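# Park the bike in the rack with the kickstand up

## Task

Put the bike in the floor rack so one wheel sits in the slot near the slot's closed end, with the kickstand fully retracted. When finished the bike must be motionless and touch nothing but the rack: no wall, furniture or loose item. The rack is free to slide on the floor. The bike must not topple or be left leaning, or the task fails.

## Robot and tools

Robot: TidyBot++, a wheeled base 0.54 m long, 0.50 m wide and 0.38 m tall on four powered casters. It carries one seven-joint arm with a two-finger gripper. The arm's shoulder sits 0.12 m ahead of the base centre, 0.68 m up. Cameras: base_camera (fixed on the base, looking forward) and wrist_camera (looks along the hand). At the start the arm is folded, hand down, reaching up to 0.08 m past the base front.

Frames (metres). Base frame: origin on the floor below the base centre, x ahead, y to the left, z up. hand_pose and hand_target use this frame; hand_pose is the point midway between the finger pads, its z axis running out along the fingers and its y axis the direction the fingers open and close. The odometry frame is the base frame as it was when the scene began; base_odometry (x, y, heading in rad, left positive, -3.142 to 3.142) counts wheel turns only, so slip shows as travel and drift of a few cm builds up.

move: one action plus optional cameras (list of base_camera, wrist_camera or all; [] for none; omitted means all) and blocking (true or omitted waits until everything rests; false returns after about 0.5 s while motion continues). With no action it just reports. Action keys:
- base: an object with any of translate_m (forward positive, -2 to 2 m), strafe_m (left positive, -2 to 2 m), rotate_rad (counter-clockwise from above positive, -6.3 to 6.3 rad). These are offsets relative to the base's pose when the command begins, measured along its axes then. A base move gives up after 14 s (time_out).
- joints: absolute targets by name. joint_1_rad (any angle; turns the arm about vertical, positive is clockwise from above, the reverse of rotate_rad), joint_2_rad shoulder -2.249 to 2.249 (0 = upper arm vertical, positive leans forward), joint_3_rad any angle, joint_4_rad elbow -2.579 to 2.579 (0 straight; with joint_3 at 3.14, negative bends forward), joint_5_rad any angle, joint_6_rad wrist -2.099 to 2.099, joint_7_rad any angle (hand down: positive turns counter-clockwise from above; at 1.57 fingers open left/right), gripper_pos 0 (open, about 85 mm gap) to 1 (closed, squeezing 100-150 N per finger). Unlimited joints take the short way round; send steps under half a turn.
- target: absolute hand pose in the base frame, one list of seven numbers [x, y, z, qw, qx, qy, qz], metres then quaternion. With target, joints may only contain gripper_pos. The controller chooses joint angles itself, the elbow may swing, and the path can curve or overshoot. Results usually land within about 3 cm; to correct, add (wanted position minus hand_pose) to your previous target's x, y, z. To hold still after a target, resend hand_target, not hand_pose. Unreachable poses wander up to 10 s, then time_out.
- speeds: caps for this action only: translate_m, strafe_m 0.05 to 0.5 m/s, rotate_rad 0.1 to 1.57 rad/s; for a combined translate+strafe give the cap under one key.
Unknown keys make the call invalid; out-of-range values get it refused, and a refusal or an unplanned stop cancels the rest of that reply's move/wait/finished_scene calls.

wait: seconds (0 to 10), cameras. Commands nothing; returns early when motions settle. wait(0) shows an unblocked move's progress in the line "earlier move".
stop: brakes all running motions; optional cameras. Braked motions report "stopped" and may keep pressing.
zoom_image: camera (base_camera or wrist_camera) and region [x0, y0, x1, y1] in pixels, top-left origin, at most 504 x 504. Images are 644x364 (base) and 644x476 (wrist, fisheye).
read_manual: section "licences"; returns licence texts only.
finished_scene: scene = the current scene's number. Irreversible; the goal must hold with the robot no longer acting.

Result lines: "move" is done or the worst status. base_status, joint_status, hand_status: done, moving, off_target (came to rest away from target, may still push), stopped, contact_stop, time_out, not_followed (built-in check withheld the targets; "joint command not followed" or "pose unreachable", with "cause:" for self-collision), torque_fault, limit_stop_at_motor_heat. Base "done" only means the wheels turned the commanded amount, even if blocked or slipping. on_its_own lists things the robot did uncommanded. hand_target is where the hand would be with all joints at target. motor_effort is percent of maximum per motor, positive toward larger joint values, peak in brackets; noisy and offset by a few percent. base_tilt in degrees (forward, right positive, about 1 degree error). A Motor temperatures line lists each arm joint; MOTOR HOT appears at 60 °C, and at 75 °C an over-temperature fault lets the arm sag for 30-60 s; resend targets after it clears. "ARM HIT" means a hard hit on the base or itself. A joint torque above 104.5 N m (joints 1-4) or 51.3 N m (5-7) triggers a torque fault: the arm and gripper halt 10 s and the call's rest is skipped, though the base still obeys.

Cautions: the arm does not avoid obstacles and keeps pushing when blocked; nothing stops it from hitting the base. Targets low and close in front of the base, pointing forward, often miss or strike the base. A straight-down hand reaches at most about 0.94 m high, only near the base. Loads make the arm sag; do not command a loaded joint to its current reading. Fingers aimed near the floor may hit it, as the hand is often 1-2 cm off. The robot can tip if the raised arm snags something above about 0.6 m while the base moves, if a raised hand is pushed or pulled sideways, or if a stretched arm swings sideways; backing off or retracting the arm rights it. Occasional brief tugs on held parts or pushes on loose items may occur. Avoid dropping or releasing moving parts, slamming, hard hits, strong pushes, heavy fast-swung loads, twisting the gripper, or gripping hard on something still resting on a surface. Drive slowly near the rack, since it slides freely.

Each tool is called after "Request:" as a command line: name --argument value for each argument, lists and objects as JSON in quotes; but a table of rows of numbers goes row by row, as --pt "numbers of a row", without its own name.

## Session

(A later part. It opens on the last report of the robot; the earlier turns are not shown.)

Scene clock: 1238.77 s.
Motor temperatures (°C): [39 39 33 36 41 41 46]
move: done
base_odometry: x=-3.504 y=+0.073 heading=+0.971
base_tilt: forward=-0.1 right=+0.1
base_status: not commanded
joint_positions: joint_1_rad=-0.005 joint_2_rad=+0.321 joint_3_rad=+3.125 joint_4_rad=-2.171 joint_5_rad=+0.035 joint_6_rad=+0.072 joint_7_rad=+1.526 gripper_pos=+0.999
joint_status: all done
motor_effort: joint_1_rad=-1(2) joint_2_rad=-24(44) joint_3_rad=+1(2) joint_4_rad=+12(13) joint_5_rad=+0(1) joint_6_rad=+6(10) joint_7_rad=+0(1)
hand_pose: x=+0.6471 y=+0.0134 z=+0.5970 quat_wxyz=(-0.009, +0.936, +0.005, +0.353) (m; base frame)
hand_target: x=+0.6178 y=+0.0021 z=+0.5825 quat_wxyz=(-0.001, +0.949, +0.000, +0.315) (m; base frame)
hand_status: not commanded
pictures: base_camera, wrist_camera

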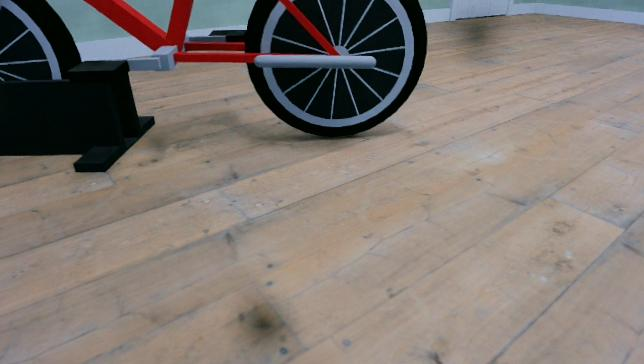

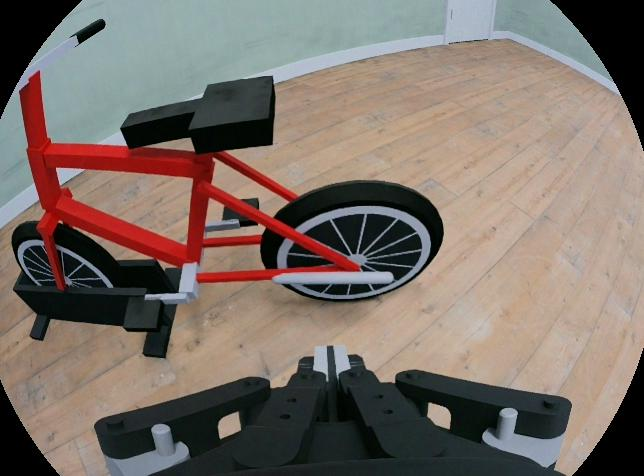

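Request:
move --joints '{"joint_1_rad": -0.65, "joint_2_rad": -0.1, "joint_4_rad": -2.0, "joint_6_rad": -0.35}' --cameras '["wrist_camera"]'

Request:
zoom_image --camera "wrist_camera" --region '[120, 100, 440, 340]'

Scene clock: 1248.00 s.
Motor temperatures (°C): [39 39 33 36 41 41 46]
move: done
base_odometry: x=-3.504 y=+0.073 heading=+0.971
base_tilt: forward=-0.1 right=+0.0
base_status: not commanded
joint_positions: joint_1_rad=-0.640 joint_2_rad=-0.079 joint_3_rad=+3.129 joint_4_rad=-2.025 joint_5_rad=+0.035 joint_6_rad=-0.278 joint_7_rad=+1.526 gripper_pos=+0.999
joint_status: all done
motor_effort: joint_1_rad=-1(3) joint_2_rad=-15(25) joint_3_rad=+2(3) joint_4_rad=+17(18) joint_5_rad=+0(1) joint_6_rad=+8(8) joint_7_rad=+0(0)
hand_pose: x=+0.5223 y=+0.3063 z=+0.7970 quat_wxyz=(-0.140, +0.851, +0.281, +0.420) (m; base frame)
hand_target: x=+0.5139 y=+0.3029 z=+0.8033 quat_wxyz=(-0.138, +0.855, +0.288, +0.408) (m; base frame)
hand_status: not commanded
pictures: wrist_camera

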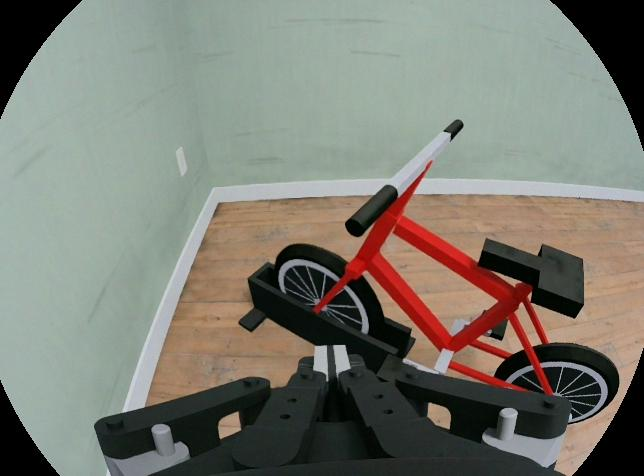

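Scaled by 1.575.

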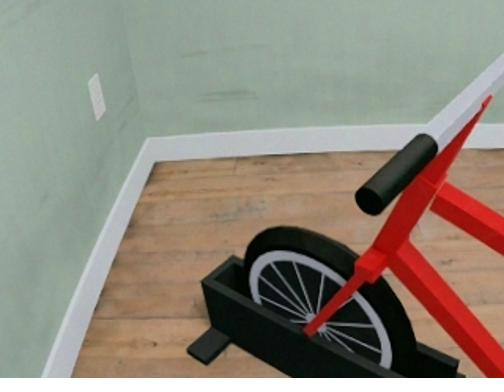

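Request:
zoom_image --camera "wrist_camera" --region '[230, 230, 350, 330]'

Scaled by 4.200.

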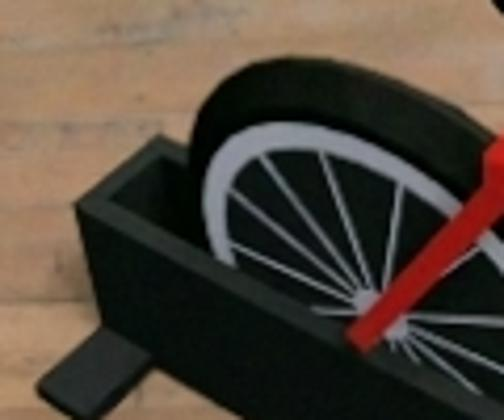

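Request:
move --base '{"strafe_m": -0.34}' --speeds '{"strafe_m": 0.25}' --joints '{"joint_1_rad": 0.0, "joint_2_rad": 0.3, "joint_4_rad": -2.2, "joint_6_rad": 0.0}' --cameras '[]'

Request:
move --joints '{"joint_1_rad": 0.0, "joint_2_rad": 1.57, "joint_4_rad": -1.60, "joint_6_rad": 1.15}' --cameras '["base_camera", "wrist_camera"]'

Scene clock: 1266.67 s.
Motor temperatures (°C): [39 38 33 36 41 41 46]
move: done
base_odometry: x=-3.224 y=-0.119 heading=+0.971
base_tilt: forward=+0.0 right=+0.0
base_status: done
joint_positions: joint_1_rad=+0.000 joint_2_rad=+0.285 joint_3_rad=+3.135 joint_4_rad=-2.171 joint_5_rad=+0.035 joint_6_rad=-0.083 joint_7_rad=+1.526 gripper_pos=+0.999
joint_status: all done
motor_effort: joint_1_rad=-1(4) joint_2_rad=-22(24) joint_3_rad=+1(4) joint_4_rad=+12(18) joint_5_rad=+0(1) joint_6_rad=+6(8) joint_7_rad=+0(0)
hand_pose: x=+0.6129 y=+0.0036 z=+0.5860 quat_wxyz=(-0.002, +0.955, -0.002, +0.297) (m; base frame)
hand_target: x=+0.6178 y=+0.0021 z=+0.5825 quat_wxyz=(-0.001, +0.949, +0.000, +0.315) (m; base frame)
hand_status: not commanded
pictures: none
No camera images: "cameras" was empty.

Scene clock: 1269.57 s.
Motor temperatures (°C): [39 38 33 36 41 41 46]
move: done
base_odometry: x=-3.224 y=-0.119 heading=+0.971
base_tilt: forward=-0.1 right=+0.0
base_status: not commanded
joint_positions: joint_1_rad=+0.000 joint_2_rad=+1.562 joint_3_rad=+3.135 joint_4_rad=-1.627 joint_5_rad=+0.035 joint_6_rad=+1.064 joint_7_rad=+1.526 gripper_pos=+0.999
joint_status: all done
motor_effort: joint_1_rad=-1(2) joint_2_rad=-39(43) joint_3_rad=+1(2) joint_4_rad=+2(13) joint_5_rad=+1(1) joint_6_rad=+8(9) joint_7_rad=+0(0)
hand_pose: x=+0.7895 y=+0.0139 z=+0.2081 quat_wxyz=(-0.023, +0.873, -0.006, +0.486) (m; base frame)
hand_target: x=+0.8112 y=+0.0021 z=+0.2328 quat_wxyz=(-0.001, +0.847, -0.001, +0.532) (m; base frame)
hand_status: not commanded
pictures: base_camera, wrist_camera

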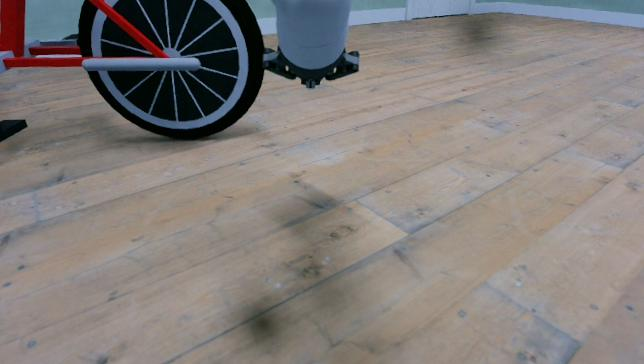

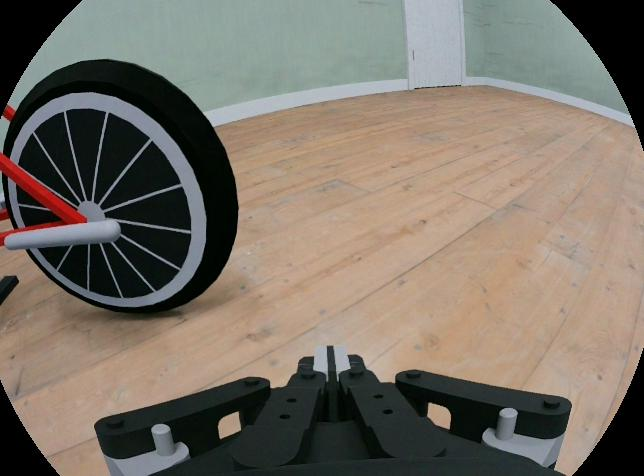

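Request:
move --base '{"translate_m": 0.28}' --speeds '{"translate_m": 0.2}' --cameras '["wrist_camera"]'

Request:
move --base '{"strafe_m": 0.07}' --speeds '{"strafe_m": 0.08}'

Scene clock: 1278.63 s.
Motor temperatures (°C): [39 38 33 36 41 41 46]
move: done
base_odometry: x=-3.065 y=+0.113 heading=+0.971
base_tilt: forward=+0.0 right=-0.1
base_status: done
joint_positions: joint_1_rad=+0.000 joint_2_rad=+1.565 joint_3_rad=+3.135 joint_4_rad=-1.617 joint_5_rad=+0.035 joint_6_rad=+1.069 joint_7_rad=+1.526 gripper_pos=+0.999
joint_status: not commanded
motor_effort: joint_1_rad=-1(2) joint_2_rad=-40(41) joint_3_rad=+0(1) joint_4_rad=+3(4) joint_5_rad=+0(1) joint_6_rad=+8(9) joint_7_rad=+0(0)
hand_pose: x=+0.7934 y=+0.0139 z=+0.2097 quat_wxyz=(-0.023, +0.871, -0.006, +0.491) (m; base frame)
hand_target: x=+0.8112 y=+0.0021 z=+0.2328 quat_wxyz=(-0.001, +0.847, -0.001, +0.532) (m; base frame)
hand_status: not commanded
pictures: wrist_camera

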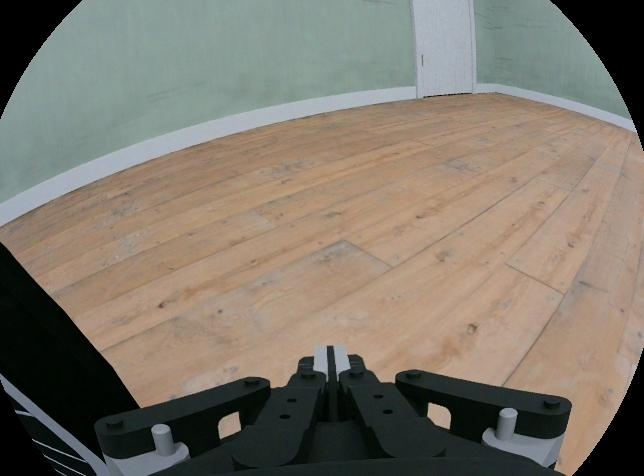

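Scene clock: 1280.03 s.
Motor temperatures (°C): [39 38 33 36 41 41 46]
move: done
base_odometry: x=-3.123 y=+0.152 heading=+0.971
base_tilt: forward=+0.0 right=+0.0
base_status: done
joint_positions: joint_1_rad=-0.001 joint_2_rad=+1.565 joint_3_rad=+3.135 joint_4_rad=-1.617 joint_5_rad=+0.035 joint_6_rad=+1.069 joint_7_rad=+1.526 gripper_pos=+0.999
joint_status: not commanded
motor_effort: joint_1_rad=+0(4) joint_2_rad=-39(40) joint_3_rad=+1(2) joint_4_rad=+3(4) joint_5_rad=+0(1) joint_6_rad=+7(9) joint_7_rad=+0(0)
hand_pose: x=+0.7934 y=+0.0152 z=+0.2097 quat_wxyz=(-0.024, +0.871, -0.006, +0.491) (m; base frame)
hand_target: x=+0.8112 y=+0.0021 z=+0.2328 quat_wxyz=(-0.001, +0.847, -0.001, +0.532) (m; base frame)
hand_status: not commanded
pictures: base_camera, wrist_camera

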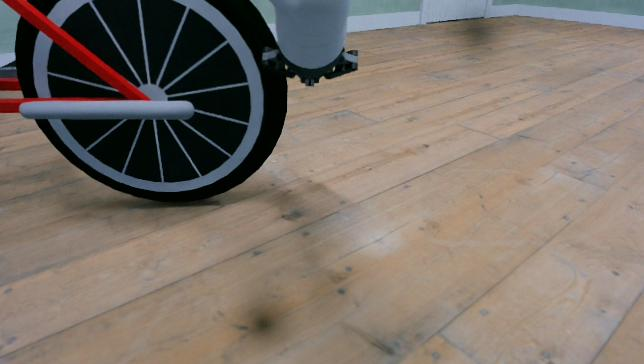

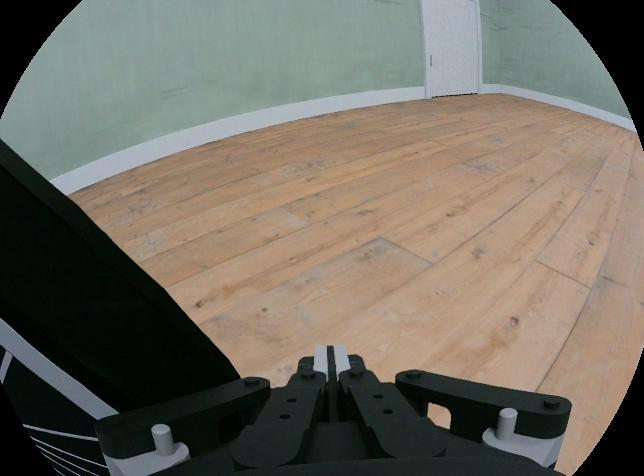

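Request:
move --base '{"strafe_m": 0.05}' --speeds '{"strafe_m": 0.05}'

Scene clock: 1284.93 s.
Motor temperatures (°C): [39 38 33 36 41 41 46]
move: done
base_odometry: x=-3.164 y=+0.181 heading=+0.971
base_tilt: forward=-0.1 right=+0.0
base_status: done
joint_positions: joint_1_rad=+0.016 joint_2_rad=+1.564 joint_3_rad=+3.152 joint_4_rad=-1.617 joint_5_rad=+0.033 joint_6_rad=+1.092 joint_7_rad=+1.526 gripper_pos=+0.999
joint_status: not commanded
motor_effort: joint_1_rad=-3(9) joint_2_rad=-39(41) joint_3_rad=-1(5) joint_4_rad=+5(6) joint_5_rad=+2(5) joint_6_rad=+8(9) joint_7_rad=+0(1)
hand_pose: x=+0.7977 y=-0.0051 z=+0.2164 quat_wxyz=(-0.012, +0.865, -0.010, +0.502) (m; base frame)
hand_target: x=+0.8112 y=+0.0021 z=+0.2328 quat_wxyz=(-0.001, +0.847, -0.001, +0.532) (m; base frame)
hand_status: not commanded
pictures: base_camera, wrist_camera

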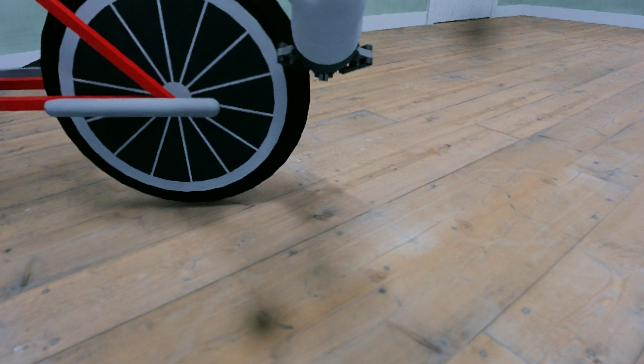

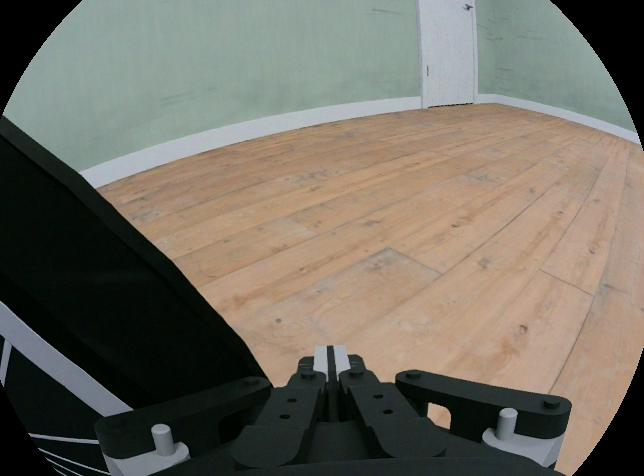

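Request:
move --base '{"strafe_m": 0.05}' --speeds '{"strafe_m": 0.05}'

Scene clock: 1290.00 s.
Motor temperatures (°C): [39 38 33 36 41 41 46]
move: done
base_odometry: x=-3.206 y=+0.209 heading=+0.971
base_tilt: forward=-0.1 right=+0.0
base_status: done
joint_positions: joint_1_rad=+0.019 joint_2_rad=+1.563 joint_3_rad=+3.153 joint_4_rad=-1.611 joint_5_rad=+0.029 joint_6_rad=+1.103 joint_7_rad=+1.526 gripper_pos=+0.999
joint_status: not commanded
motor_effort: joint_1_rad=-4(9) joint_2_rad=-39(40) joint_3_rad=-2(4) joint_4_rad=+4(5) joint_5_rad=+2(5) joint_6_rad=+8(9) joint_7_rad=+0(1)
hand_pose: x=+0.8026 y=-0.0089 z=+0.2216 quat_wxyz=(-0.009, +0.860, -0.013, +0.510) (m; base frame)
hand_target: x=+0.8112 y=+0.0021 z=+0.2328 quat_wxyz=(-0.001, +0.847, -0.001, +0.532) (m; base frame)
hand_status: not commanded
pictures: base_camera, wrist_camera

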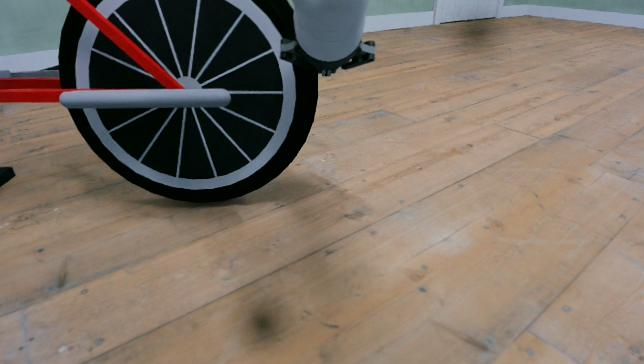

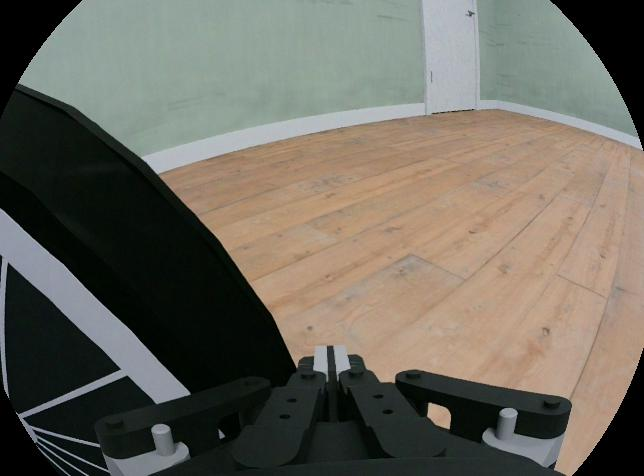

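Request:
move --base '{"strafe_m": 0.03}' --speeds '{"strafe_m": 0.05}'

Scene clock: 1296.90 s.
Motor temperatures (°C): [39 39 33 36 41 41 46]
move: done
base_odometry: x=-3.230 y=+0.226 heading=+0.971
base_tilt: forward=+0.0 right=+0.0
base_status: done
joint_positions: joint_1_rad=+0.047 joint_2_rad=+1.563 joint_3_rad=+3.165 joint_4_rad=-1.611 joint_5_rad=+0.015 joint_6_rad=+1.103 joint_7_rad=+1.526 gripper_pos=+0.999
joint_status: not commanded
motor_effort: joint_1_rad=-10(12) joint_2_rad=-35(39) joint_3_rad=-5(7) joint_4_rad=+2(3) joint_5_rad=+6(8) joint_6_rad=+5(8) joint_7_rad=+0(0)
hand_pose: x=+0.8019 y=-0.0374 z=+0.2216 quat_wxyz=(+0.007, +0.860, -0.027, +0.510) (m; base frame)
hand_target: x=+0.8112 y=+0.0021 z=+0.2328 quat_wxyz=(-0.001, +0.847, -0.001, +0.532) (m; base frame)
hand_status: not commanded
pictures: base_camera, wrist_camera

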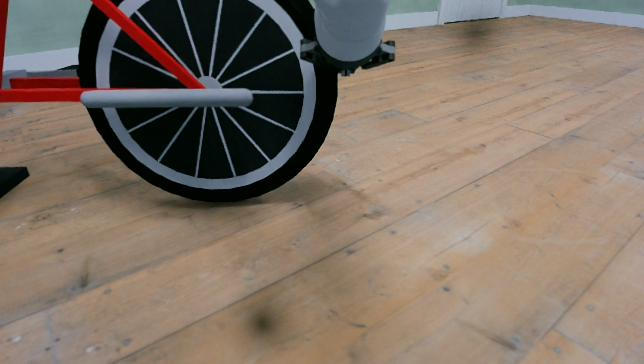

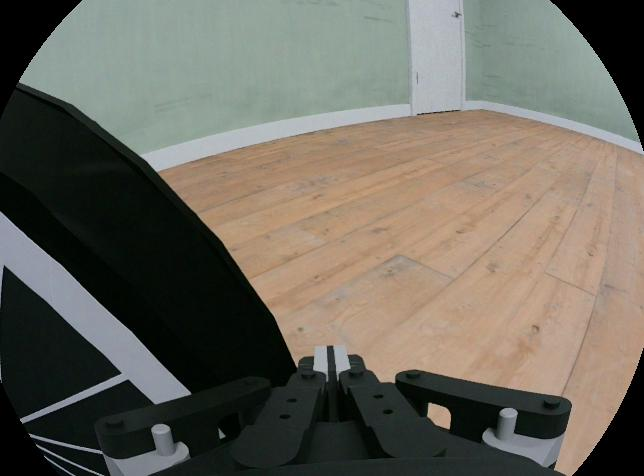

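Request:
move --base '{"strafe_m": -0.13}' --speeds '{"strafe_m": 0.1}' --cameras '[]'

Request:
move --base '{"translate_m": -0.3}' --speeds '{"translate_m": 0.25}' --cameras '[]'

Request:
move --joints '{"joint_1_rad": -0.65, "joint_2_rad": -0.1, "joint_4_rad": -2.0, "joint_6_rad": -0.35}'

Request:
move --base '{"strafe_m": 0.3}' --speeds '{"strafe_m": 0.3}'

Request:
zoom_image --camera "wrist_camera" --region '[200, 200, 400, 360]'

Scene clock: 1305.37 s.
Motor temperatures (°C): [39 39 33 36 41 41 46]
move: done
base_odometry: x=-3.123 y=+0.153 heading=+0.971
base_tilt: forward=+0.0 right=+0.0
base_status: done
joint_positions: joint_1_rad=+0.003 joint_2_rad=+1.564 joint_3_rad=+3.149 joint_4_rad=-1.611 joint_5_rad=+0.015 joint_6_rad=+1.103 joint_7_rad=+1.526 gripper_pos=+0.999
joint_status: not commanded
motor_effort: joint_1_rad=-1(9) joint_2_rad=-40(40) joint_3_rad=+1(4) joint_4_rad=+3(4) joint_5_rad=+0(6) joint_6_rad=+8(9) joint_7_rad=+0(0)
hand_pose: x=+0.8023 y=-0.0002 z=+0.2209 quat_wxyz=(-0.011, +0.860, -0.013, +0.510) (m; base frame)
hand_target: x=+0.8112 y=+0.0021 z=+0.2328 quat_wxyz=(-0.001, +0.847, -0.001, +0.532) (m; base frame)
hand_status: not commanded
pictures: none
No camera images: "cameras" was empty.

Scene clock: 1307.33 s.
Motor temperatures (°C): [39 39 33 36 41 41 46]
move: done
base_odometry: x=-3.292 y=-0.095 heading=+0.971
base_tilt: forward=+0.0 right=+0.1
base_status: done
joint_positions: joint_1_rad=+0.003 joint_2_rad=+1.567 joint_3_rad=+3.149 joint_4_rad=-1.611 joint_5_rad=+0.015 joint_6_rad=+1.103 joint_7_rad=+1.526 gripper_pos=+0.999
joint_status: not commanded
motor_effort: joint_1_rad=+0(2) joint_2_rad=-40(41) joint_3_rad=+1(2) joint_4_rad=+3(5) joint_5_rad=+0(1) joint_6_rad=+8(9) joint_7_rad=+0(0)
hand_pose: x=+0.8011 y=-0.0001 z=+0.2191 quat_wxyz=(-0.011, +0.861, -0.012, +0.509) (m; base frame)
hand_target: x=+0.8112 y=+0.0021 z=+0.2328 quat_wxyz=(-0.001, +0.847, -0.001, +0.532) (m; base frame)
hand_status: not commanded
pictures: none
No camera images: "cameras" was empty.

Scene clock: 1310.53 s.
Motor temperatures (°C): [39 39 33 36 41 41 46]
move: done
base_odometry: x=-3.292 y=-0.095 heading=+0.971
base_tilt: forward=-0.1 right=+0.0
base_status: not commanded
joint_positions: joint_1_rad=-0.638 joint_2_rad=-0.083 joint_3_rad=+3.147 joint_4_rad=-1.970 joint_5_rad=+0.015 joint_6_rad=-0.279 joint_7_rad=+1.526 gripper_pos=+0.999
joint_status: all done
motor_effort: joint_1_rad=-1(3) joint_2_rad=-16(44) joint_3_rad=+2(3) joint_4_rad=+18(19) joint_5_rad=+0(1) joint_6_rad=+8(11) joint_7_rad=+0(0)
hand_pose: x=+0.5399 y=+0.3085 z=+0.8289 quat_wxyz=(-0.151, +0.844, +0.261, +0.444) (m; base frame)
hand_target: x=+0.5139 y=+0.3029 z=+0.8033 quat_wxyz=(-0.138, +0.855, +0.288, +0.408) (m; base frame)
hand_status: not commanded
pictures: base_camera, wrist_camera

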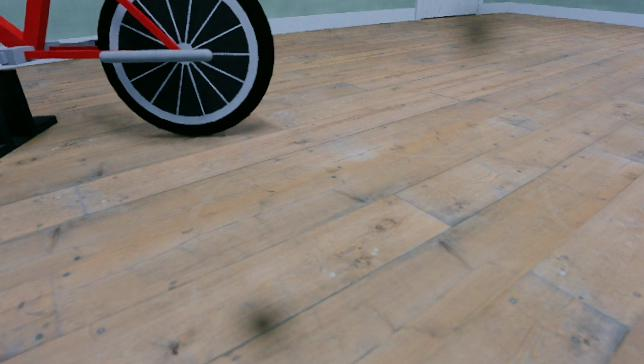

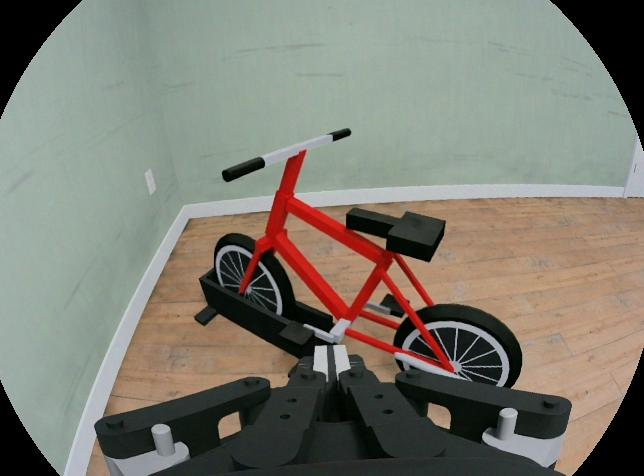

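Scene clock: 1312.40 s.
Motor temperatures (°C): [39 39 33 36 41 41 46]
move: done
base_odometry: x=-3.540 y=+0.075 heading=+0.971
base_tilt: forward=-0.1 right=+0.0
base_status: done
joint_positions: joint_1_rad=-0.645 joint_2_rad=-0.085 joint_3_rad=+3.147 joint_4_rad=-1.972 joint_5_rad=+0.015 joint_6_rad=-0.282 joint_7_rad=+1.526 gripper_pos=+0.999
joint_status: not commanded
motor_effort: joint_1_rad=-1(3) joint_2_rad=-16(18) joint_3_rad=+2(3) joint_4_rad=+18(20) joint_5_rad=+0(1) joint_6_rad=+7(9) joint_7_rad=+0(0)
hand_pose: x=+0.5366 y=+0.3106 z=+0.8281 quat_wxyz=(-0.152, +0.844, +0.264, +0.442) (m; base frame)
hand_target: x=+0.5139 y=+0.3029 z=+0.8033 quat_wxyz=(-0.138, +0.855, +0.288, +0.408) (m; base frame)
hand_status: not commanded
pictures: base_camera, wrist_camera

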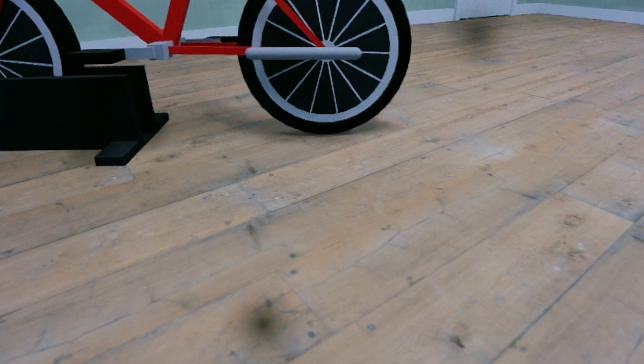

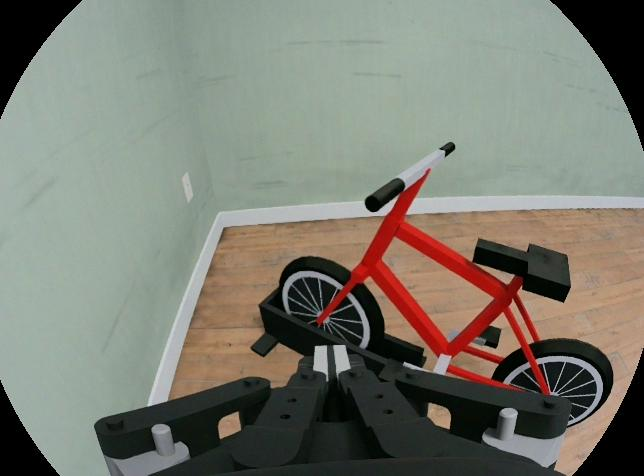

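Scaled by 2.520.

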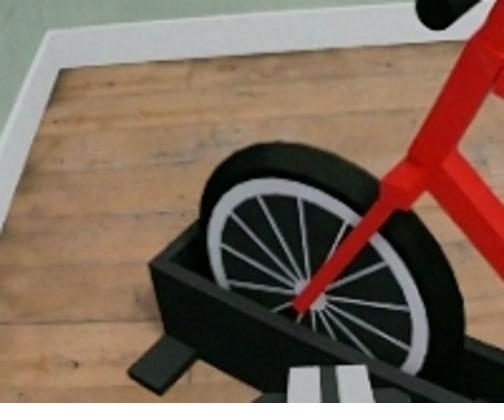

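Request:
wait --seconds 3 --cameras '["base_camera", "wrist_camera"]'

Scene clock: 1319.57 s.
Motor temperatures (°C): [39 38 33 36 41 41 46]
base_odometry: x=-3.540 y=+0.075 heading=+0.971
base_tilt: forward=+0.1 right=+0.0
base_status: done
joint_positions: joint_1_rad=-0.645 joint_2_rad=-0.085 joint_3_rad=+3.147 joint_4_rad=-1.972 joint_5_rad=+0.015 joint_6_rad=-0.282 joint_7_rad=+1.526 gripper_pos=+0.999
joint_status: not commanded
motor_effort: joint_1_rad=+0(3) joint_2_rad=-16(18) joint_3_rad=+2(3) joint_4_rad=+18(20) joint_5_rad=+0(1) joint_6_rad=+8(9) joint_7_rad=+0(0)
hand_pose: x=+0.5366 y=+0.3106 z=+0.8281 quat_wxyz=(-0.152, +0.844, +0.264, +0.442) (m; base frame)
hand_target: x=+0.5139 y=+0.3029 z=+0.8033 quat_wxyz=(-0.138, +0.855, +0.288, +0.408) (m; base frame)
hand_status: not commanded
wait: 3.00 s; at rest from the start
pictures: base_camera, wrist_camera

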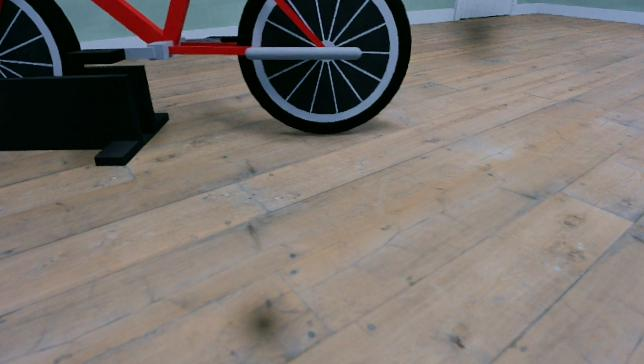

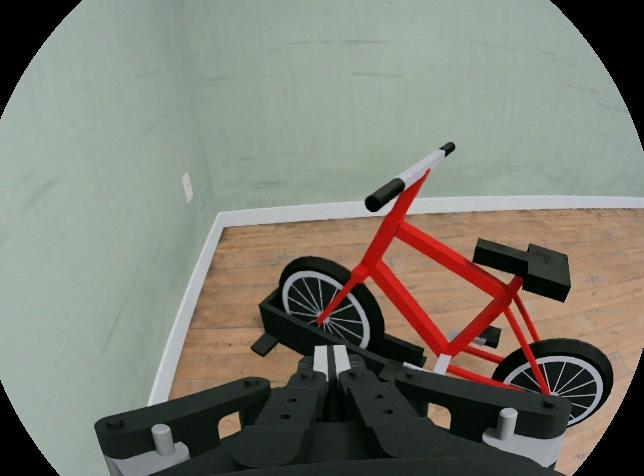

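Request:
finished_scene --scene 1

The scene is finished: the task was done.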